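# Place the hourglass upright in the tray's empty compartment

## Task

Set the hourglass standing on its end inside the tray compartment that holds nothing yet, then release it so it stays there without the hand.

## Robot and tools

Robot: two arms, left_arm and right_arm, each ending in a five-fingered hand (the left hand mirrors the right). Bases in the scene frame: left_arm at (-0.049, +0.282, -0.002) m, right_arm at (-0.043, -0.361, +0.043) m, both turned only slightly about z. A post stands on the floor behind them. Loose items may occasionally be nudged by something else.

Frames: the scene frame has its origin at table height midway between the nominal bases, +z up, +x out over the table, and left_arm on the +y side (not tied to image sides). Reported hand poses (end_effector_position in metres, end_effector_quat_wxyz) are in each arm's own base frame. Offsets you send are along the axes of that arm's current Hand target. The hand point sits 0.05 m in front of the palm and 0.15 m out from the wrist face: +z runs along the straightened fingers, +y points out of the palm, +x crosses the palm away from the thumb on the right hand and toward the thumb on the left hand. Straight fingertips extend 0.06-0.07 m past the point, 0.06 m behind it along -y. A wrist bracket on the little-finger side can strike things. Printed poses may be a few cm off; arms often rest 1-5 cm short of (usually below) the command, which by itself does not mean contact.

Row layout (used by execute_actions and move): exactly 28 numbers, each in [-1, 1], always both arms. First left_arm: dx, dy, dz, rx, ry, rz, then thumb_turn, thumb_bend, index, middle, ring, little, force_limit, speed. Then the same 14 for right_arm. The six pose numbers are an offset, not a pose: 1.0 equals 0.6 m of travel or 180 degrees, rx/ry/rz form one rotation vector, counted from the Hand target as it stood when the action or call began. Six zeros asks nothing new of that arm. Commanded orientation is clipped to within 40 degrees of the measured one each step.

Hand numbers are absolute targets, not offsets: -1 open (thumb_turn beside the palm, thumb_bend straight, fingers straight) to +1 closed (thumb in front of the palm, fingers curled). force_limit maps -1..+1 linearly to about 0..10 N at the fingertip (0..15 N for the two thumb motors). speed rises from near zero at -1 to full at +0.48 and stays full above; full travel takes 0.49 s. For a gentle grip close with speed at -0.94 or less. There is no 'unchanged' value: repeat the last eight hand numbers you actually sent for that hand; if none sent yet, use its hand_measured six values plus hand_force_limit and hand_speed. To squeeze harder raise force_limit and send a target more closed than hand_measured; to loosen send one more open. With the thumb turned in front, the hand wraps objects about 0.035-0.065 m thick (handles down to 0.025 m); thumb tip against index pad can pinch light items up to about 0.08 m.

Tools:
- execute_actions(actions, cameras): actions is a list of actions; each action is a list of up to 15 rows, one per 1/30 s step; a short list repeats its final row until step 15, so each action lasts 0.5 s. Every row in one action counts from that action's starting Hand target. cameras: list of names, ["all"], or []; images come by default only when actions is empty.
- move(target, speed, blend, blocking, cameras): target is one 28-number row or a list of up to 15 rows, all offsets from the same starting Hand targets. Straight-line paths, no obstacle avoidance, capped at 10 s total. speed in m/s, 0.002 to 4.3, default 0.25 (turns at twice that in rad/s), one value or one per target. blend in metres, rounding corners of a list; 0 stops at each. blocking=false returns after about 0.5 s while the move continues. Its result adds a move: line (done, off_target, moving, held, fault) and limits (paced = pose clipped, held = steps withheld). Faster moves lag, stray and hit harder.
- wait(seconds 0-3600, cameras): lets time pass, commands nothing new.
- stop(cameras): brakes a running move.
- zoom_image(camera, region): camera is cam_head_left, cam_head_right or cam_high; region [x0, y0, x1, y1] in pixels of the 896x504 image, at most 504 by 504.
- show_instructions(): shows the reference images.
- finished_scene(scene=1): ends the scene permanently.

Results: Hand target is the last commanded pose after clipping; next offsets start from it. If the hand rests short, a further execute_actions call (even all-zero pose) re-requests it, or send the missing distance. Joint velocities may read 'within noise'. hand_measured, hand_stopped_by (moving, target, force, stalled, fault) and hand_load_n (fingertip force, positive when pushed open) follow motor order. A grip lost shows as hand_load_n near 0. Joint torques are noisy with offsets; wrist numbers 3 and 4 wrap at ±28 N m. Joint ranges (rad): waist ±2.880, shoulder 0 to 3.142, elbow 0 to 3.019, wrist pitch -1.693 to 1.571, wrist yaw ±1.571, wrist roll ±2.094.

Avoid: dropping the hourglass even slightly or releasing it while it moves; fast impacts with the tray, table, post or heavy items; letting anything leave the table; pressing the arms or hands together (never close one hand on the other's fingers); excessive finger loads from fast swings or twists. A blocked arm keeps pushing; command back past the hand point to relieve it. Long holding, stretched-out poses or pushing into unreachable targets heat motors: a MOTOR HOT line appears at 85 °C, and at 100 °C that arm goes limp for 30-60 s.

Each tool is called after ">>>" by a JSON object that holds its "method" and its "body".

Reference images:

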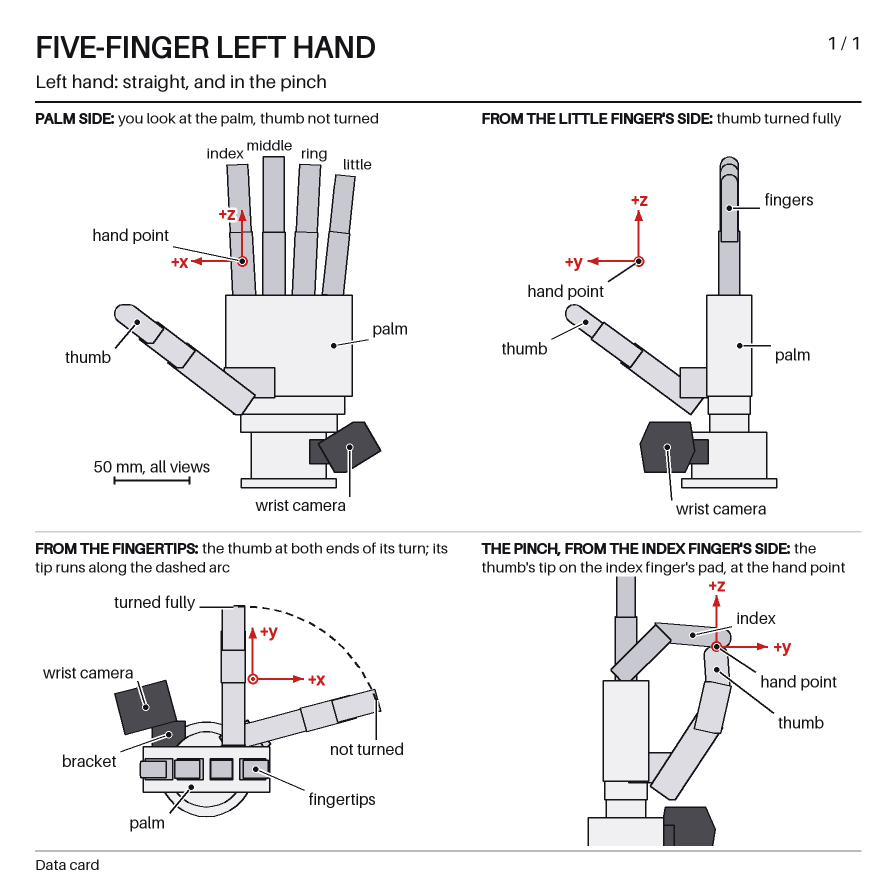

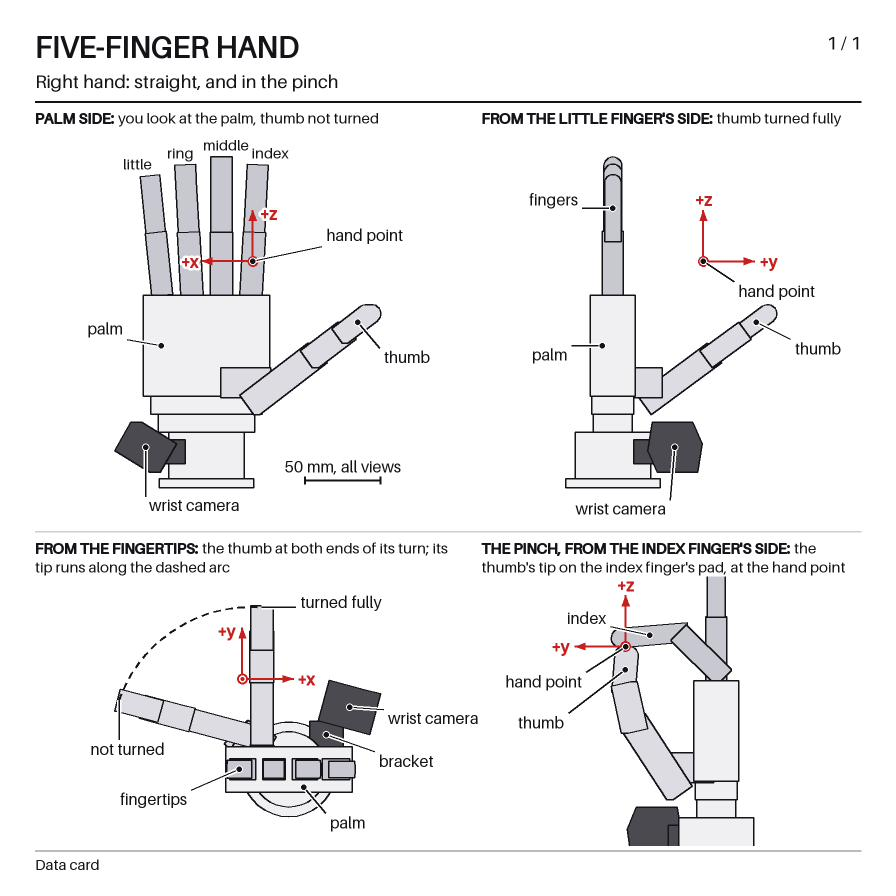

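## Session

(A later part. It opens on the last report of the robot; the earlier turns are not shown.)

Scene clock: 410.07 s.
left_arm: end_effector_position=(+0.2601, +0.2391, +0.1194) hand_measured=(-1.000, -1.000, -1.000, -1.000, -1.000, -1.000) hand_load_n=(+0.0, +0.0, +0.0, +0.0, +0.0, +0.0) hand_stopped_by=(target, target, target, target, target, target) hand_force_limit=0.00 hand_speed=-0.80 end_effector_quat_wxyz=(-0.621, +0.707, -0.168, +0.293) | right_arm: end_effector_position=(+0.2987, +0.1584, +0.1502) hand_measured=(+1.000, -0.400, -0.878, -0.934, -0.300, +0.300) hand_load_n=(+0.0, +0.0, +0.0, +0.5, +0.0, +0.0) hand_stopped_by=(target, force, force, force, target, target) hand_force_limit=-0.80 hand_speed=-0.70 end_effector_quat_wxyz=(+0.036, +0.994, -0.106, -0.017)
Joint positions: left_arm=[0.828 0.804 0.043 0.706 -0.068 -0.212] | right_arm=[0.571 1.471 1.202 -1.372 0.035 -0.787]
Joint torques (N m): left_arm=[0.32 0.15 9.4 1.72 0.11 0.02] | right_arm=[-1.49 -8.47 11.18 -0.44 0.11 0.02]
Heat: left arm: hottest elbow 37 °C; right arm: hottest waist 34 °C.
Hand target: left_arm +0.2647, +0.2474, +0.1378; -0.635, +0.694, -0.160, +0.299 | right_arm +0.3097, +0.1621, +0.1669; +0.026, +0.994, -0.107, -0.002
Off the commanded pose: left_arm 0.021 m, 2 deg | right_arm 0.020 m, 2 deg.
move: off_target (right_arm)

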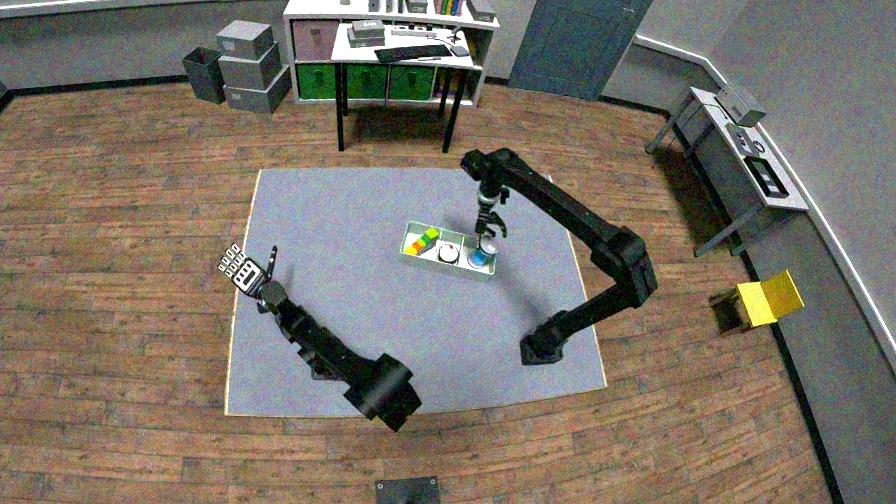

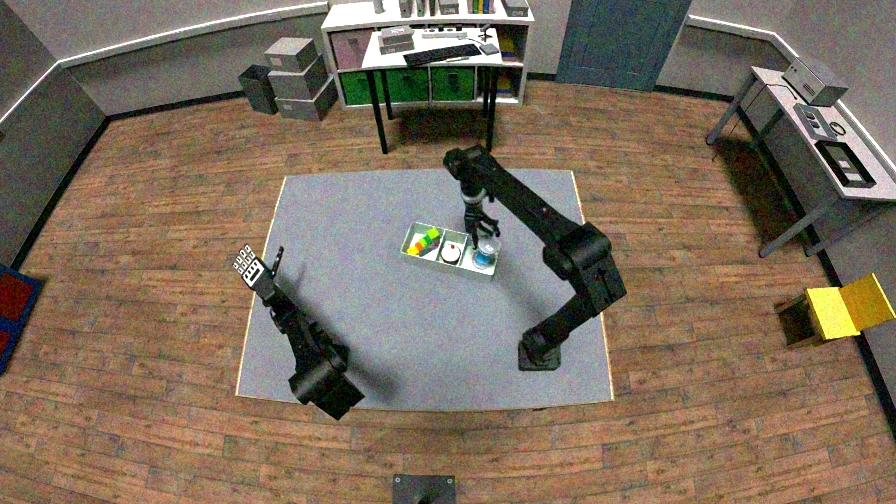

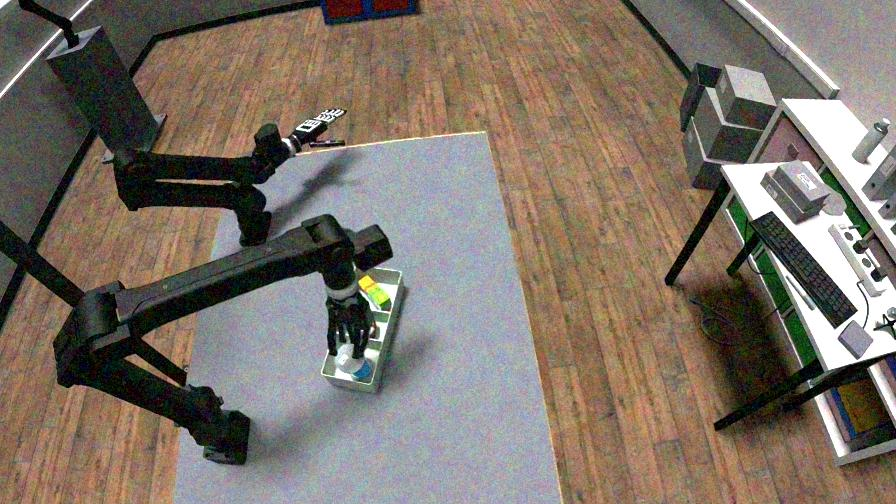

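>>> {"method": "zoom_image", "body": {"camera": "cam_high", "region": [320, 330, 385, 395]}}

>>> {"method": "zoom_image", "body": {"camera": "cam_head_left", "region": [460, 220, 510, 280]}}

>>> {"method": "zoom_image", "body": {"camera": "cam_head_right", "region": [460, 220, 510, 280]}}

Scaled by 7.754.

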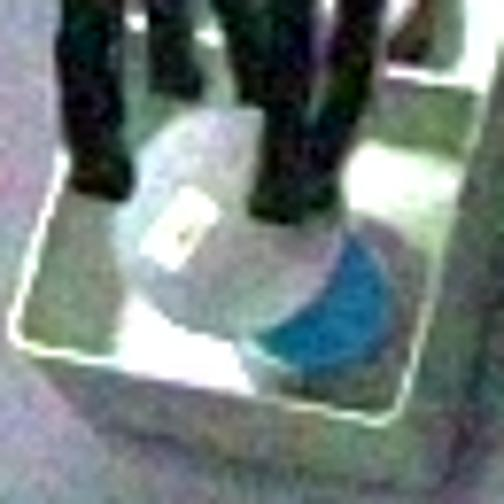

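Scaled by 8.400.

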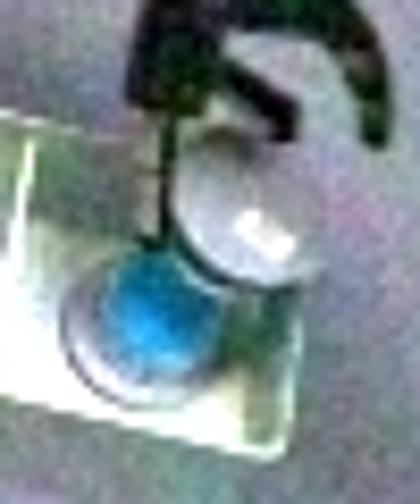

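Scaled by 8.400.

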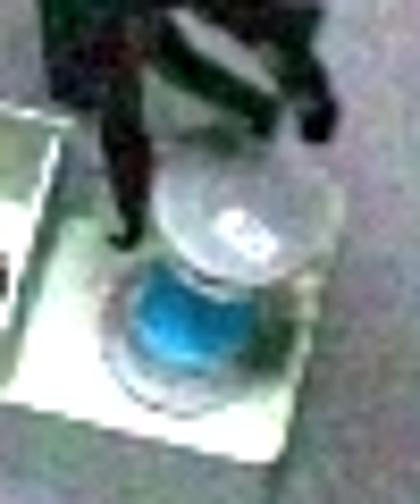

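>>> {"method": "zoom_image", "body": {"camera": "cam_high", "region": [315, 255, 425, 400]}}

>>> {"method": "zoom_image", "body": {"camera": "cam_head_left", "region": [395, 210, 505, 290]}}

>>> {"method": "zoom_image", "body": {"camera": "cam_head_right", "region": [395, 210, 505, 290]}}

Scaled by 3.476.

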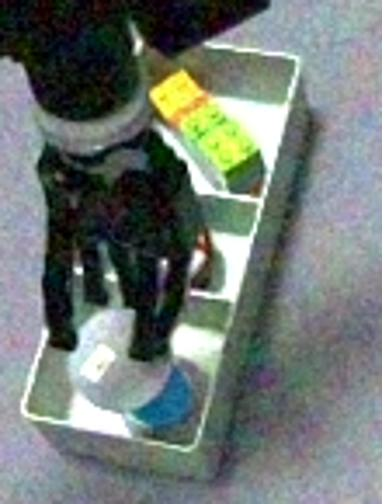

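Scaled by 4.582.

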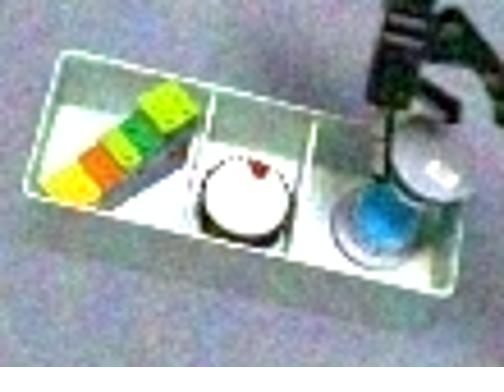

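Scaled by 4.582.

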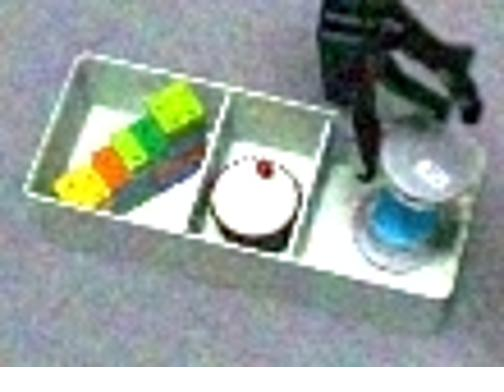

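>>> {"method": "move", "body": {"target": [0,0,0,0,0,0,-1,-1,-1,-1,-1,-1,0,-0.8,0,0,0,0,0,0,1,-1,-0.3,-0.3,-0.3,0.3,-0.8,-0.7], "speed": 0.04, "cameras": ["cam_head_left","cam_high","cam_head_right"]}}

>>> {"method": "zoom_image", "body": {"camera": "cam_high", "region": [320, 330, 385, 395]}}

>>> {"method": "zoom_image", "body": {"camera": "cam_head_left", "region": [460, 220, 510, 280]}}

Scene clock: 438.03 s.
left_arm: end_effector_position=(+0.2601, +0.2391, +0.1194) hand_measured=(-1.000, -1.000, -1.000, -1.000, -1.000, -1.000) hand_load_n=(+0.0, +0.0, +0.0, +0.0, +0.0, +0.0) hand_stopped_by=(target, target, target, target, target, target) hand_force_limit=0.00 hand_speed=-0.80 end_effector_quat_wxyz=(-0.621, +0.707, -0.168, +0.293) | right_arm: end_effector_position=(+0.2987, +0.1584, +0.1502) hand_measured=(+1.000, -1.000, -0.878, -0.934, -0.300, +0.300) hand_load_n=(+0.0, +0.0, +0.0, +0.5, +0.0, +0.5) hand_stopped_by=(target, target, force, force, target, target) hand_force_limit=-0.80 hand_speed=-0.70 end_effector_quat_wxyz=(+0.036, +0.994, -0.106, -0.017)
Joint positions: left_arm=[0.828 0.804 0.043 0.706 -0.068 -0.212] | right_arm=[0.571 1.471 1.202 -1.372 0.035 -0.787]
Joint torques (N m): left_arm=[0.21 0.21 9.4 1.72 0.11 0.01] | right_arm=[-1.03 -8.88 11.3 -0.59 0.11 0.07]
Heat: left arm: hottest elbow 37 °C; right arm: hottest elbow 38 °C.
Hand target: left_arm +0.2647, +0.2474, +0.1378; -0.635, +0.694, -0.160, +0.299 | right_arm +0.3097, +0.1621, +0.1669; +0.026, +0.994, -0.107, -0.002
Off the commanded pose: left_arm 0.021 m, 2 deg | right_arm 0.020 m, 2 deg.
move: done

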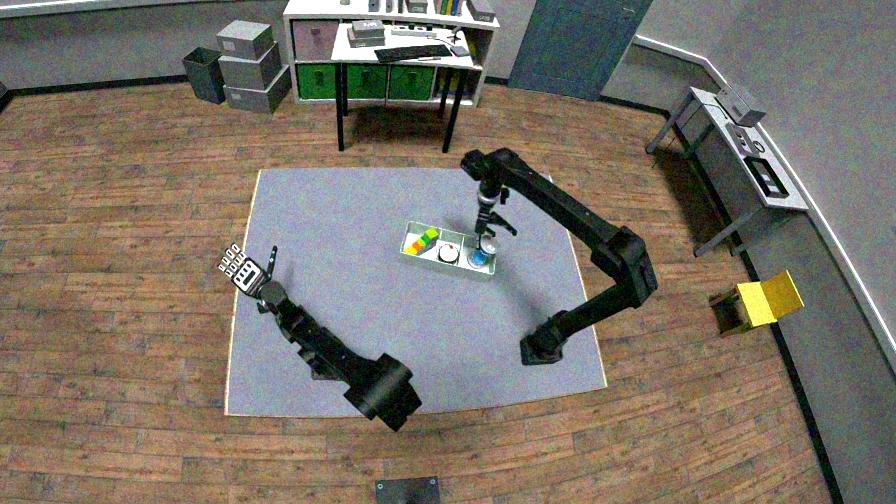

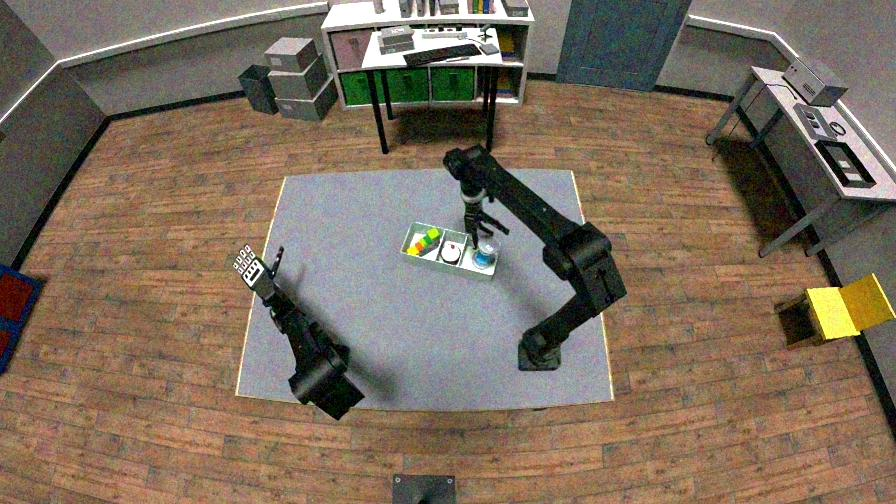

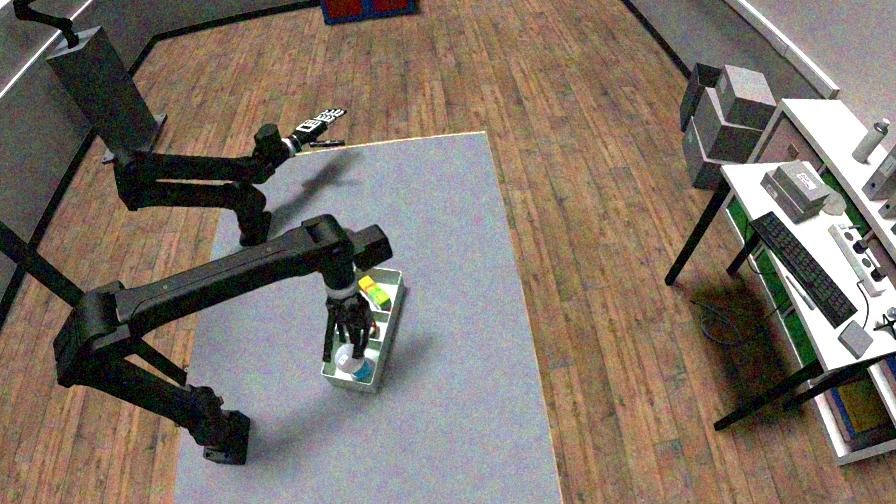

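Scaled by 7.754.

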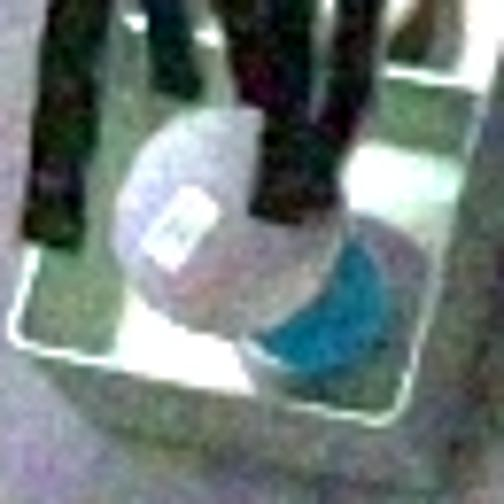

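Scaled by 8.400.

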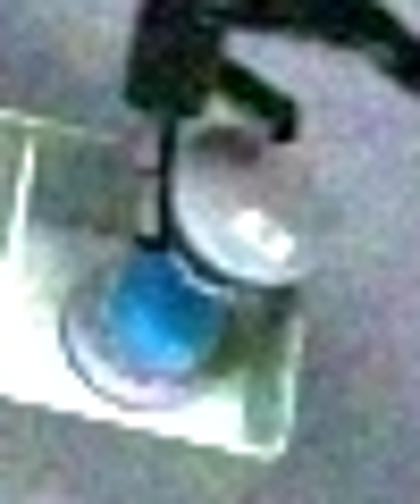

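>>> {"method": "move", "body": {"target": [0,0,0,0,0,0,-1,-1,-1,-1,-1,-1,0,-0.8,0,-0.03,0,0,0,0,1,-1,-0.3,-0.3,-0.3,0.3,-0.8,-0.7], "speed": 0.02, "cameras": ["cam_head_left","cam_high","cam_head_right"]}}

>>> {"method": "zoom_image", "body": {"camera": "cam_high", "region": [320, 330, 385, 395]}}

>>> {"method": "zoom_image", "body": {"camera": "cam_head_left", "region": [460, 220, 510, 280]}}

>>> {"method": "zoom_image", "body": {"camera": "cam_head_right", "region": [460, 220, 510, 280]}}

Scene clock: 443.10 s.
left_arm: end_effector_position=(+0.2601, +0.2391, +0.1194) hand_measured=(-1.000, -1.000, -1.000, -1.000, -1.000, -1.000) hand_load_n=(-0.5, +0.0, +0.0, +0.0, -0.5, +0.0) hand_stopped_by=(target, target, target, target, target, target) hand_force_limit=0.00 hand_speed=-0.80 end_effector_quat_wxyz=(-0.621, +0.707, -0.168, +0.293) | right_arm: end_effector_position=(+0.3022, +0.1679, +0.1550) hand_measured=(+1.000, -1.000, -0.878, -0.934, -0.300, +0.300) hand_load_n=(+0.0, +0.0, +0.0, +0.0, +0.0, +0.0) hand_stopped_by=(target, target, force, force, target, target) hand_force_limit=-0.80 hand_speed=-0.70 end_effector_quat_wxyz=(+0.034, +0.994, -0.105, -0.014)
Joint positions: left_arm=[0.828 0.804 0.043 0.706 -0.068 -0.212] | right_arm=[0.586 1.485 1.231 -1.382 0.035 -0.773]
Joint torques (N m): left_arm=[0.21 0.15 9.42 1.72 0.1 0.01] | right_arm=[1.08 -7.94 11.32 -0.44 0.1 0.12]
Heat: left arm: hottest elbow 37 °C; right arm: hottest elbow 38 °C.
Hand target: left_arm +0.2647, +0.2474, +0.1378; -0.635, +0.694, -0.160, +0.299 | right_arm +0.3135, +0.1797, +0.1660; +0.026, +0.994, -0.107, -0.002
Off the commanded pose: left_arm 0.021 m, 2 deg | right_arm 0.020 m, 2 deg.
move: off_target (right_arm)

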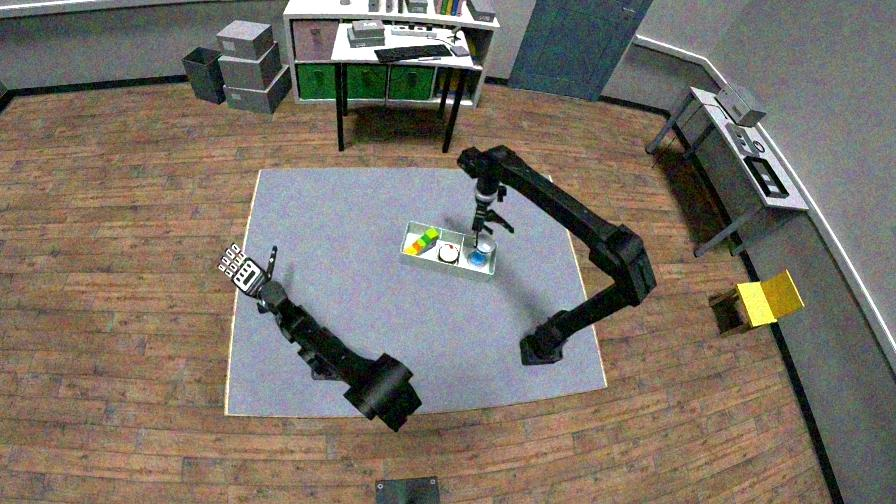

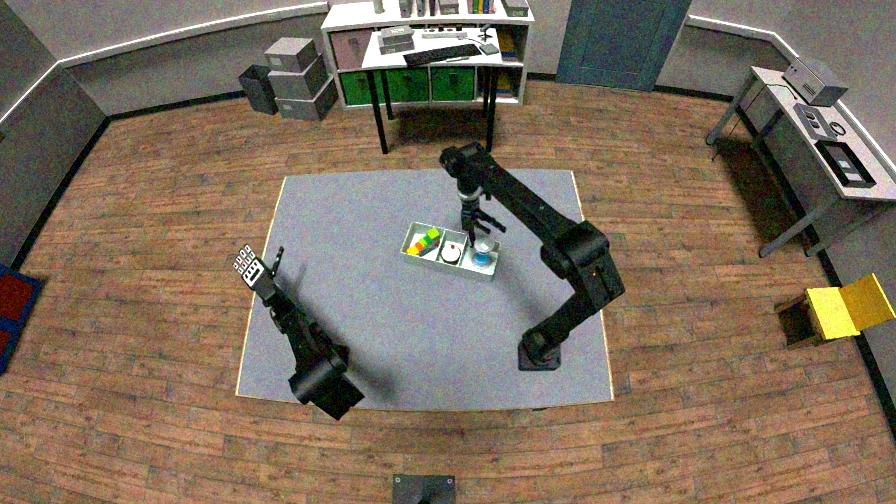

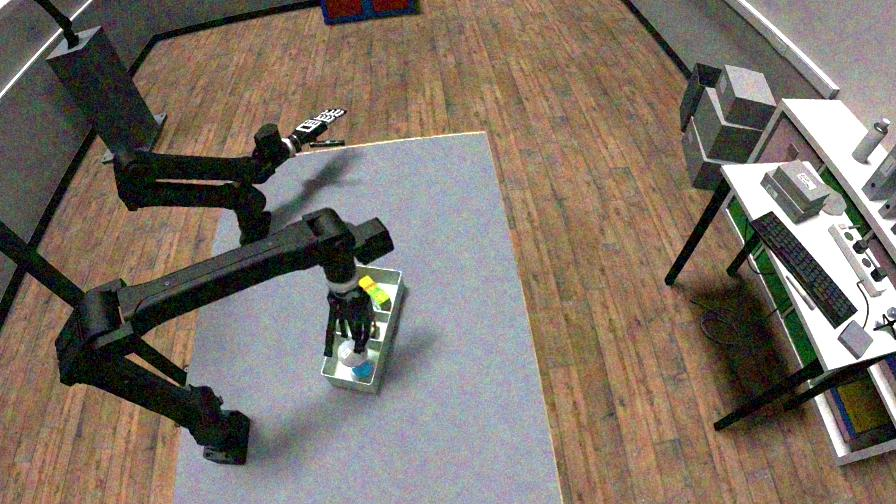

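Scaled by 7.754.

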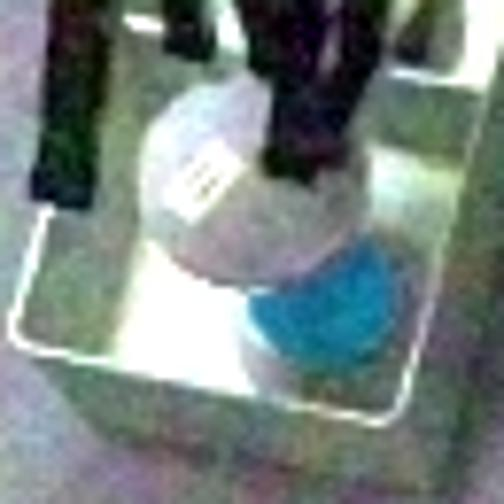

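Scaled by 8.400.

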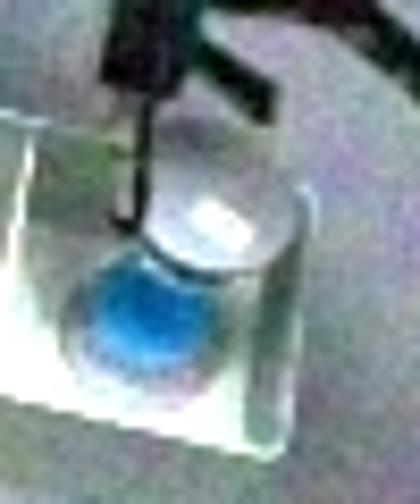

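Scaled by 8.400.

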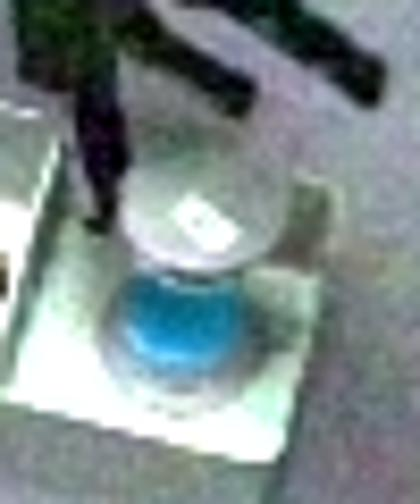

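>>> {"method": "move", "body": {"target": [0,0,0,0,0,0,-1,-1,-1,-1,-1,-1,0,-0.8,0,-0.045,0,0,0,0,1,-1,-0.3,-0.3,-0.3,0.3,-0.8,-0.7], "speed": 0.03, "cameras": ["all"]}}

Scene clock: 452.07 s.
left_arm: end_effector_position=(+0.2601, +0.2391, +0.1194) hand_measured=(-1.000, -1.000, -1.000, -1.000, -1.000, -1.000) hand_load_n=(+0.0, +0.0, -0.5, +0.0, +0.0, +0.0) hand_stopped_by=(target, target, target, target, target, target) hand_force_limit=0.00 hand_speed=-0.80 end_effector_quat_wxyz=(-0.621, +0.707, -0.168, +0.293) | right_arm: end_effector_position=(+0.3084, +0.1933, +0.1540) hand_measured=(+1.000, -1.000, -0.878, -0.934, -0.300, +0.300) hand_load_n=(+0.0, +0.0, +0.0, +0.0, +0.0, +0.0) hand_stopped_by=(target, target, force, force, target, target) hand_force_limit=-0.80 hand_speed=-0.70 end_effector_quat_wxyz=(+0.035, +0.994, -0.104, -0.013)
Joint positions: left_arm=[0.828 0.804 0.043 0.706 -0.068 -0.212] | right_arm=[0.627 1.536 1.284 -1.387 0.035 -0.733]
Joint torques (N m): left_arm=[0.26 0.26 9.4 1.69 0.11 0.01] | right_arm=[0.32 -8.06 11.44 -0.54 0.06 0.15]
Heat: left arm: hottest elbow 37 °C; right arm: hottest elbow 38 °C.
Hand target: left_arm +0.2647, +0.2474, +0.1378; -0.635, +0.694, -0.160, +0.299 | right_arm +0.3192, +0.2060, +0.1646; +0.026, +0.994, -0.107, -0.002
Off the commanded pose: left_arm 0.021 m, 2 deg | right_arm 0.020 m, 2 deg.
move: off_target (right_arm)

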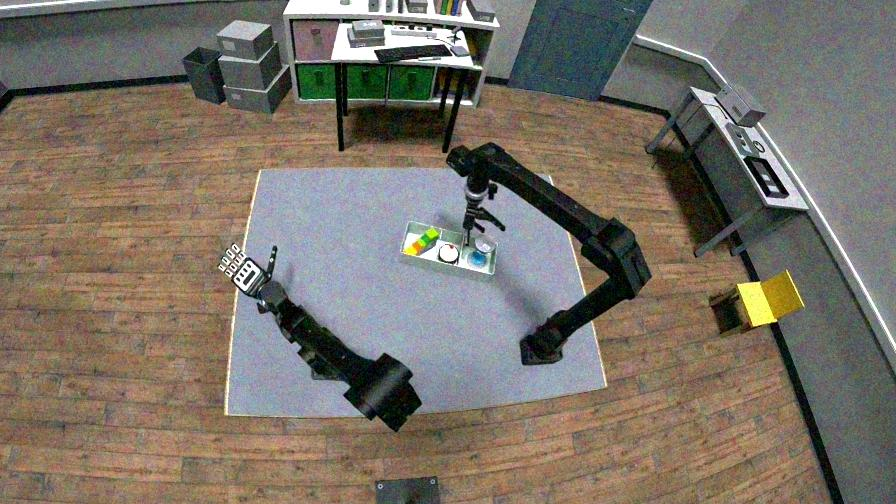

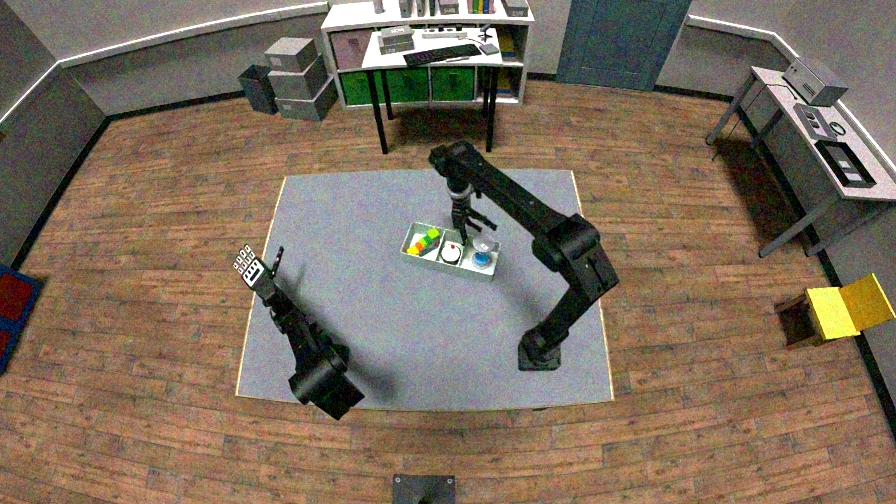

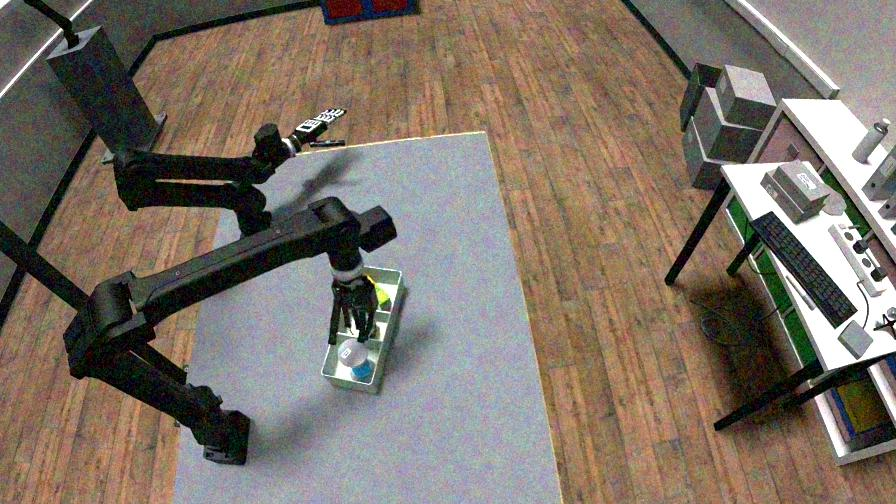

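>>> {"method": "zoom_image", "body": {"camera": "cam_head_left", "region": [450, 210, 510, 280]}}

>>> {"method": "zoom_image", "body": {"camera": "cam_high", "region": [315, 320, 405, 400]}}

>>> {"method": "zoom_image", "body": {"camera": "cam_head_right", "region": [450, 210, 510, 280]}}

Scaled by 7.200.

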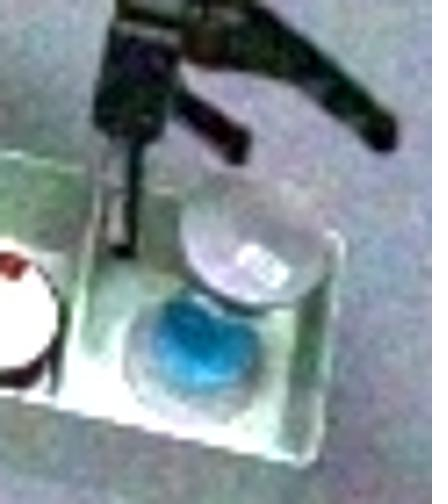

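Scaled by 5.600.

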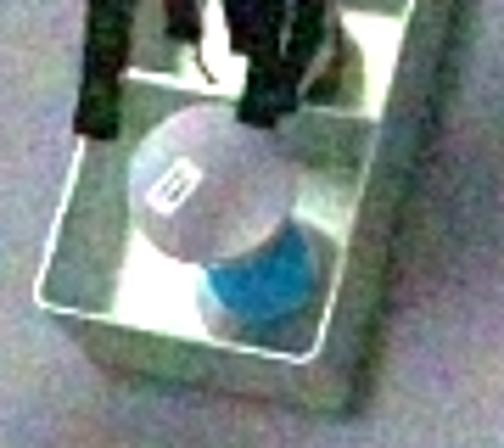

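Scaled by 7.200.

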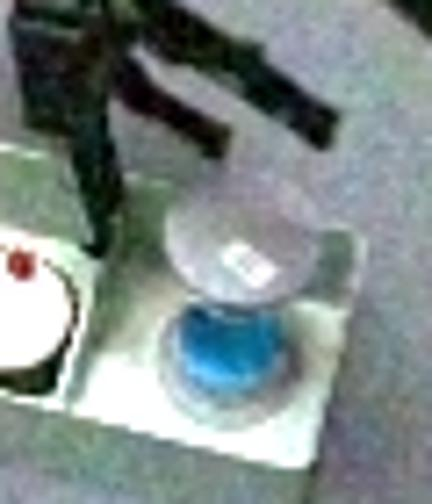

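>>> {"method": "move", "body": {"target": [[0,0,0,0,0,0,-1,-1,-1,-1,-1,-1,0,-0.8,0,-0.04,0,0,0,0,1,-1,-0.3,-0.3,-0.3,0.3,-0.8,-0.7]], "speed": 0.04, "cameras": ["all"]}}

>>> {"method": "zoom_image", "body": {"camera": "cam_high", "region": [315, 320, 405, 400]}}

>>> {"method": "zoom_image", "body": {"camera": "cam_head_right", "region": [440, 200, 510, 280]}}

Scene clock: 458.57 s.
left_arm: end_effector_position=(+0.2601, +0.2391, +0.1194) hand_measured=(-1.000, -1.000, -1.000, -1.000, -1.000, -1.000) hand_load_n=(+0.0, +0.0, +0.0, -0.5, +0.0, +0.0) hand_stopped_by=(target, target, target, target, target, target) hand_force_limit=0.00 hand_speed=-0.80 end_effector_quat_wxyz=(-0.621, +0.707, -0.168, +0.293) | right_arm: end_effector_position=(+0.3140, +0.2163, +0.1527) hand_measured=(+1.000, -1.000, -0.878, -0.934, -0.300, +0.300) hand_load_n=(+0.0, +0.0, +0.0, +0.0, +0.0, +0.0) hand_stopped_by=(target, target, force, force, target, target) hand_force_limit=-0.80 hand_speed=-0.70 end_effector_quat_wxyz=(+0.036, +0.994, -0.104, -0.013)
Joint positions: left_arm=[0.828 0.804 0.043 0.706 -0.068 -0.212] | right_arm=[0.661 1.583 1.337 -1.393 0.033 -0.699]
Joint torques (N m): left_arm=[0.26 0.26 9.42 1.69 0.11 0.01] | right_arm=[1.08 -9.17 11.6 -0.38 0.06 0.14]
Heat: left arm: hottest elbow 37 °C; right arm: hottest elbow 39 °C.
Hand target: left_arm +0.2647, +0.2474, +0.1378; -0.635, +0.694, -0.160, +0.299 | right_arm +0.3243, +0.2294, +0.1633; +0.026, +0.994, -0.107, -0.002
Off the commanded pose: left_arm 0.021 m, 2 deg | right_arm 0.020 m, 2 deg.
move: off_target (right_arm)

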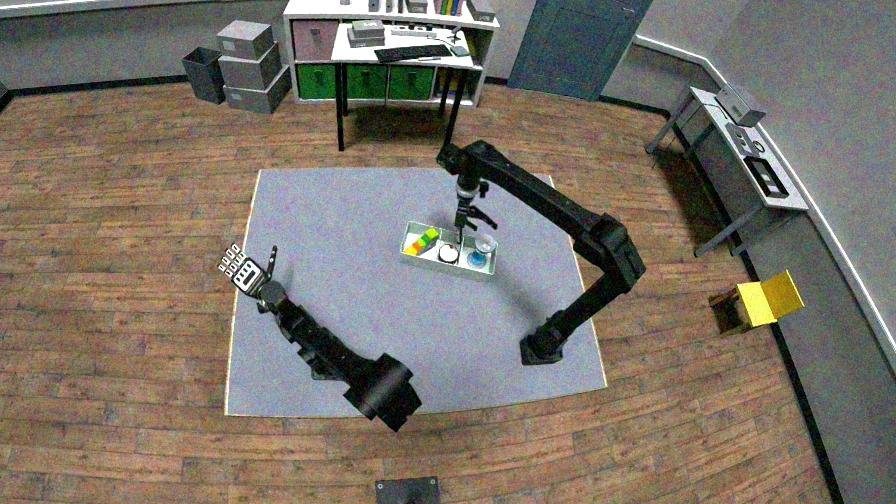

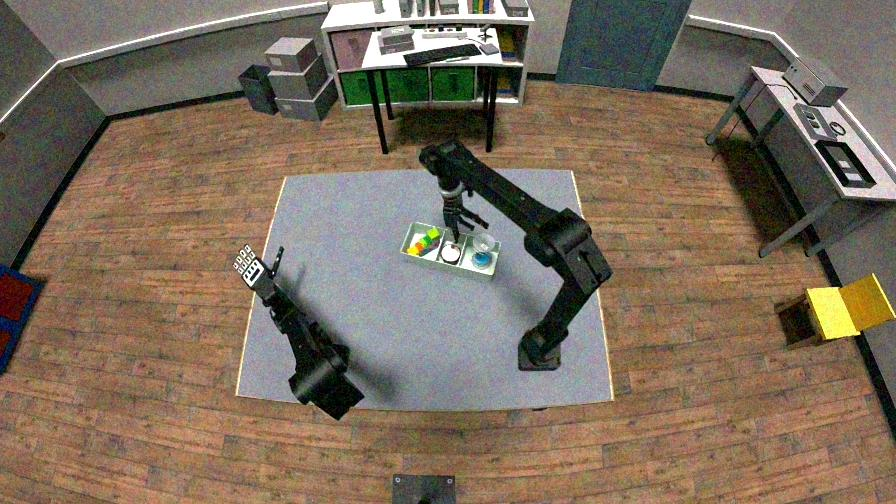

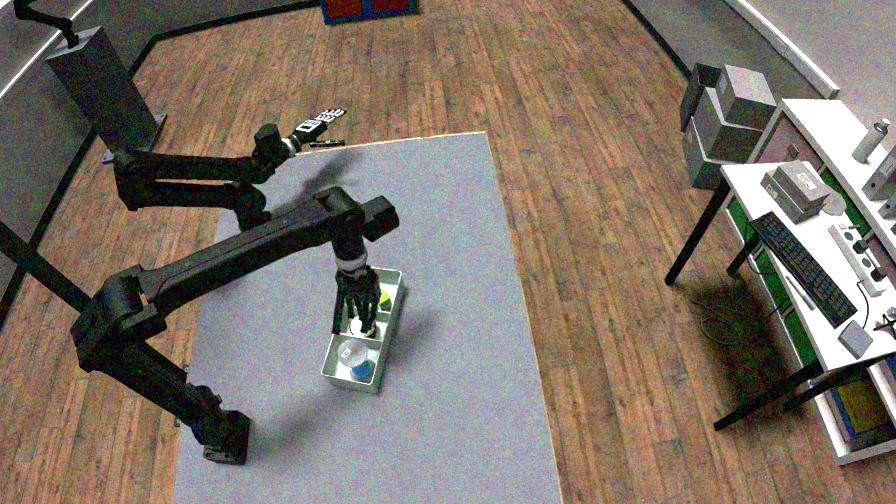

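Scaled by 5.600.

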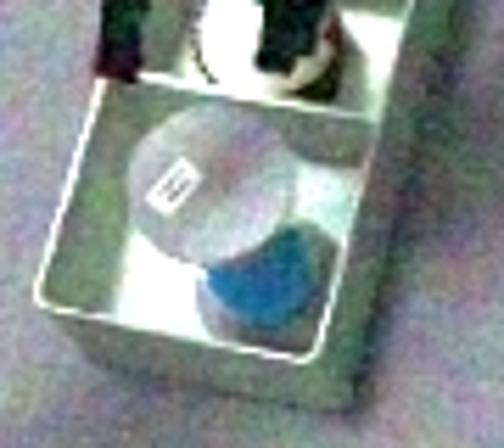

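Scaled by 6.300.

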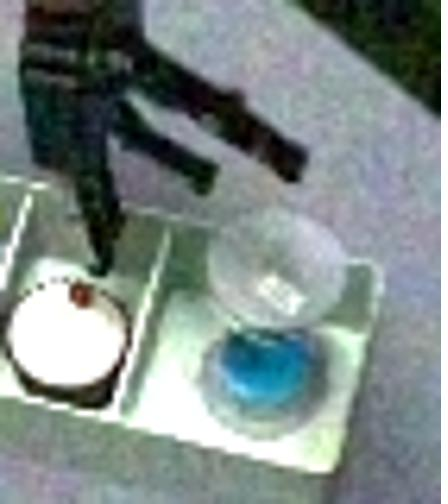

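>>> {"method": "move", "body": {"target": [[0,0,0,0,0,0,-1,-1,-1,-1,-1,-1,0,-0.8,0,0,-0.15,0,0,0,1,-1,-0.3,-0.3,-0.3,0.3,-0.8,-0.7],[0,0,0,0,0,0,-1,-1,-1,-1,-1,-1,0,-0.8,0,-0.1,-0.3,0,0,0,1,-1,-0.3,-0.3,-0.3,0.3,-0.8,-0.7]], "speed": 0.08, "blend": 0.03, "cameras": ["all"]}}

>>> {"method": "zoom_image", "body": {"camera": "cam_high", "region": [315, 320, 405, 400]}}

>>> {"method": "zoom_image", "body": {"camera": "cam_head_right", "region": [440, 200, 510, 280]}}

>>> {"method": "zoom_image", "body": {"camera": "cam_head_left", "region": [450, 210, 510, 280]}}

Scene clock: 465.93 s.
left_arm: end_effector_position=(+0.2601, +0.2391, +0.1194) hand_measured=(-1.000, -1.000, -1.000, -1.000, -1.000, -1.000) hand_load_n=(-0.5, +0.0, -0.5, +0.0, +0.0, +0.0) hand_stopped_by=(target, target, target, target, target, target) hand_force_limit=0.00 hand_speed=-0.80 end_effector_quat_wxyz=(-0.621, +0.707, -0.168, +0.293) | right_arm: end_effector_position=(+0.3360, +0.2860, +0.3282) hand_measured=(+1.000, -1.000, -0.878, -0.934, -0.300, +0.300) hand_load_n=(+0.0, +0.0, +0.0, +0.0, +0.0, +0.0) hand_stopped_by=(target, target, force, force, target, target) hand_force_limit=-0.80 hand_speed=-0.70 end_effector_quat_wxyz=(-0.044, +0.992, -0.104, +0.062)
Joint positions: left_arm=[0.828 0.804 0.043 0.706 -0.068 -0.212] | right_arm=[0.744 1.592 1.844 -1.675 0.035 -0.62]
Joint torques (N m): left_arm=[0.21 0.26 9.42 1.69 0.11 0.01] | right_arm=[0.67 -9.29 11.82 0.12 0.15 0.15]
Heat: left arm: hottest elbow 37 °C; right arm: hottest elbow 39 °C.
Hand target: left_arm +0.2647, +0.2474, +0.1378; -0.635, +0.694, -0.160, +0.299 | right_arm +0.3386, +0.2974, +0.3399; +0.026, +0.994, -0.107, -0.002
Off the commanded pose: left_arm 0.021 m, 2 deg | right_arm 0.016 m, 11 deg.
joint sent to its limit (right arm) — joint 4 (wrist pitch), lower limit. The joint targets are off in position and orientation.
move: off_target (right_arm)

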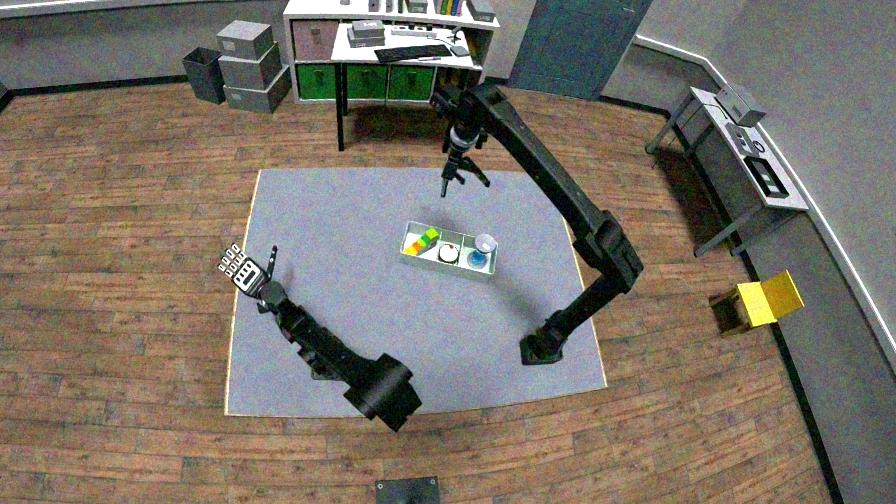

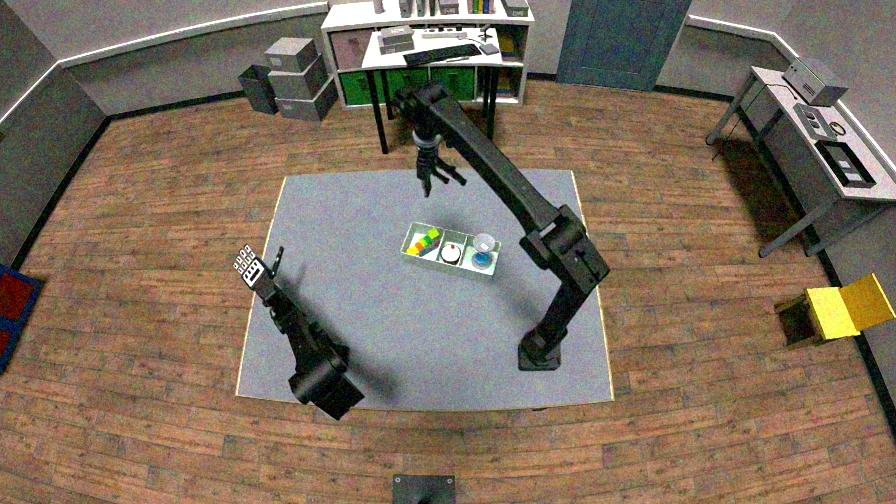

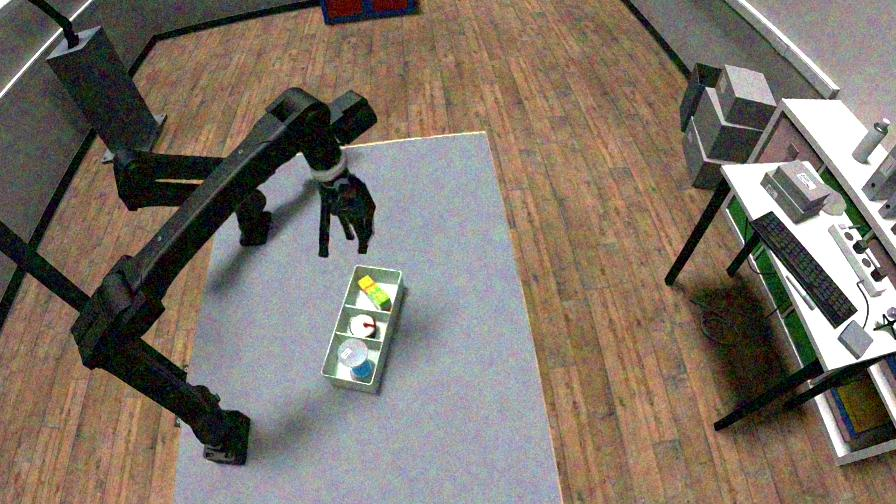

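Scaled by 5.600.

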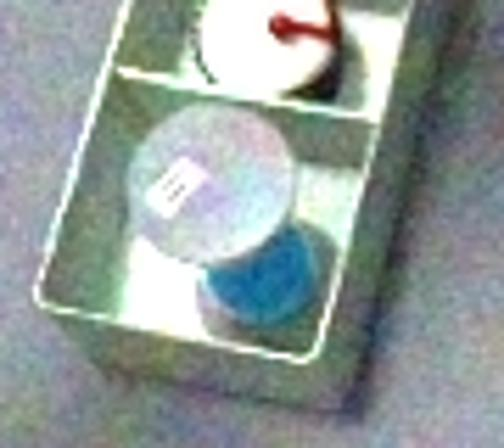

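Scaled by 6.300.

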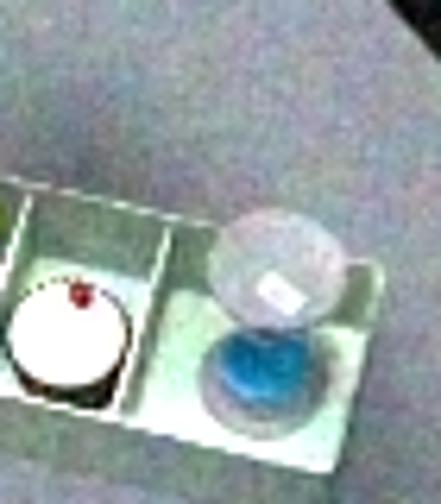

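Scaled by 7.200.

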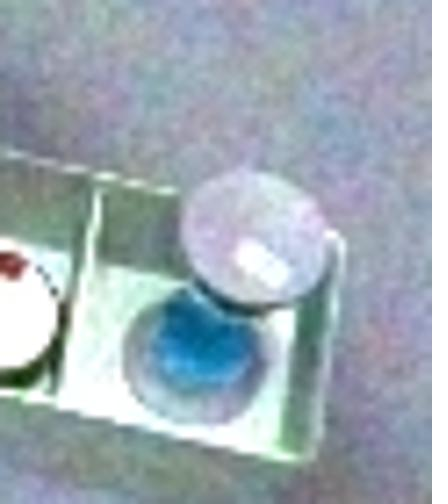

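>>> {"method": "finished_scene", "body": {}}

The scene is finished: the task was done.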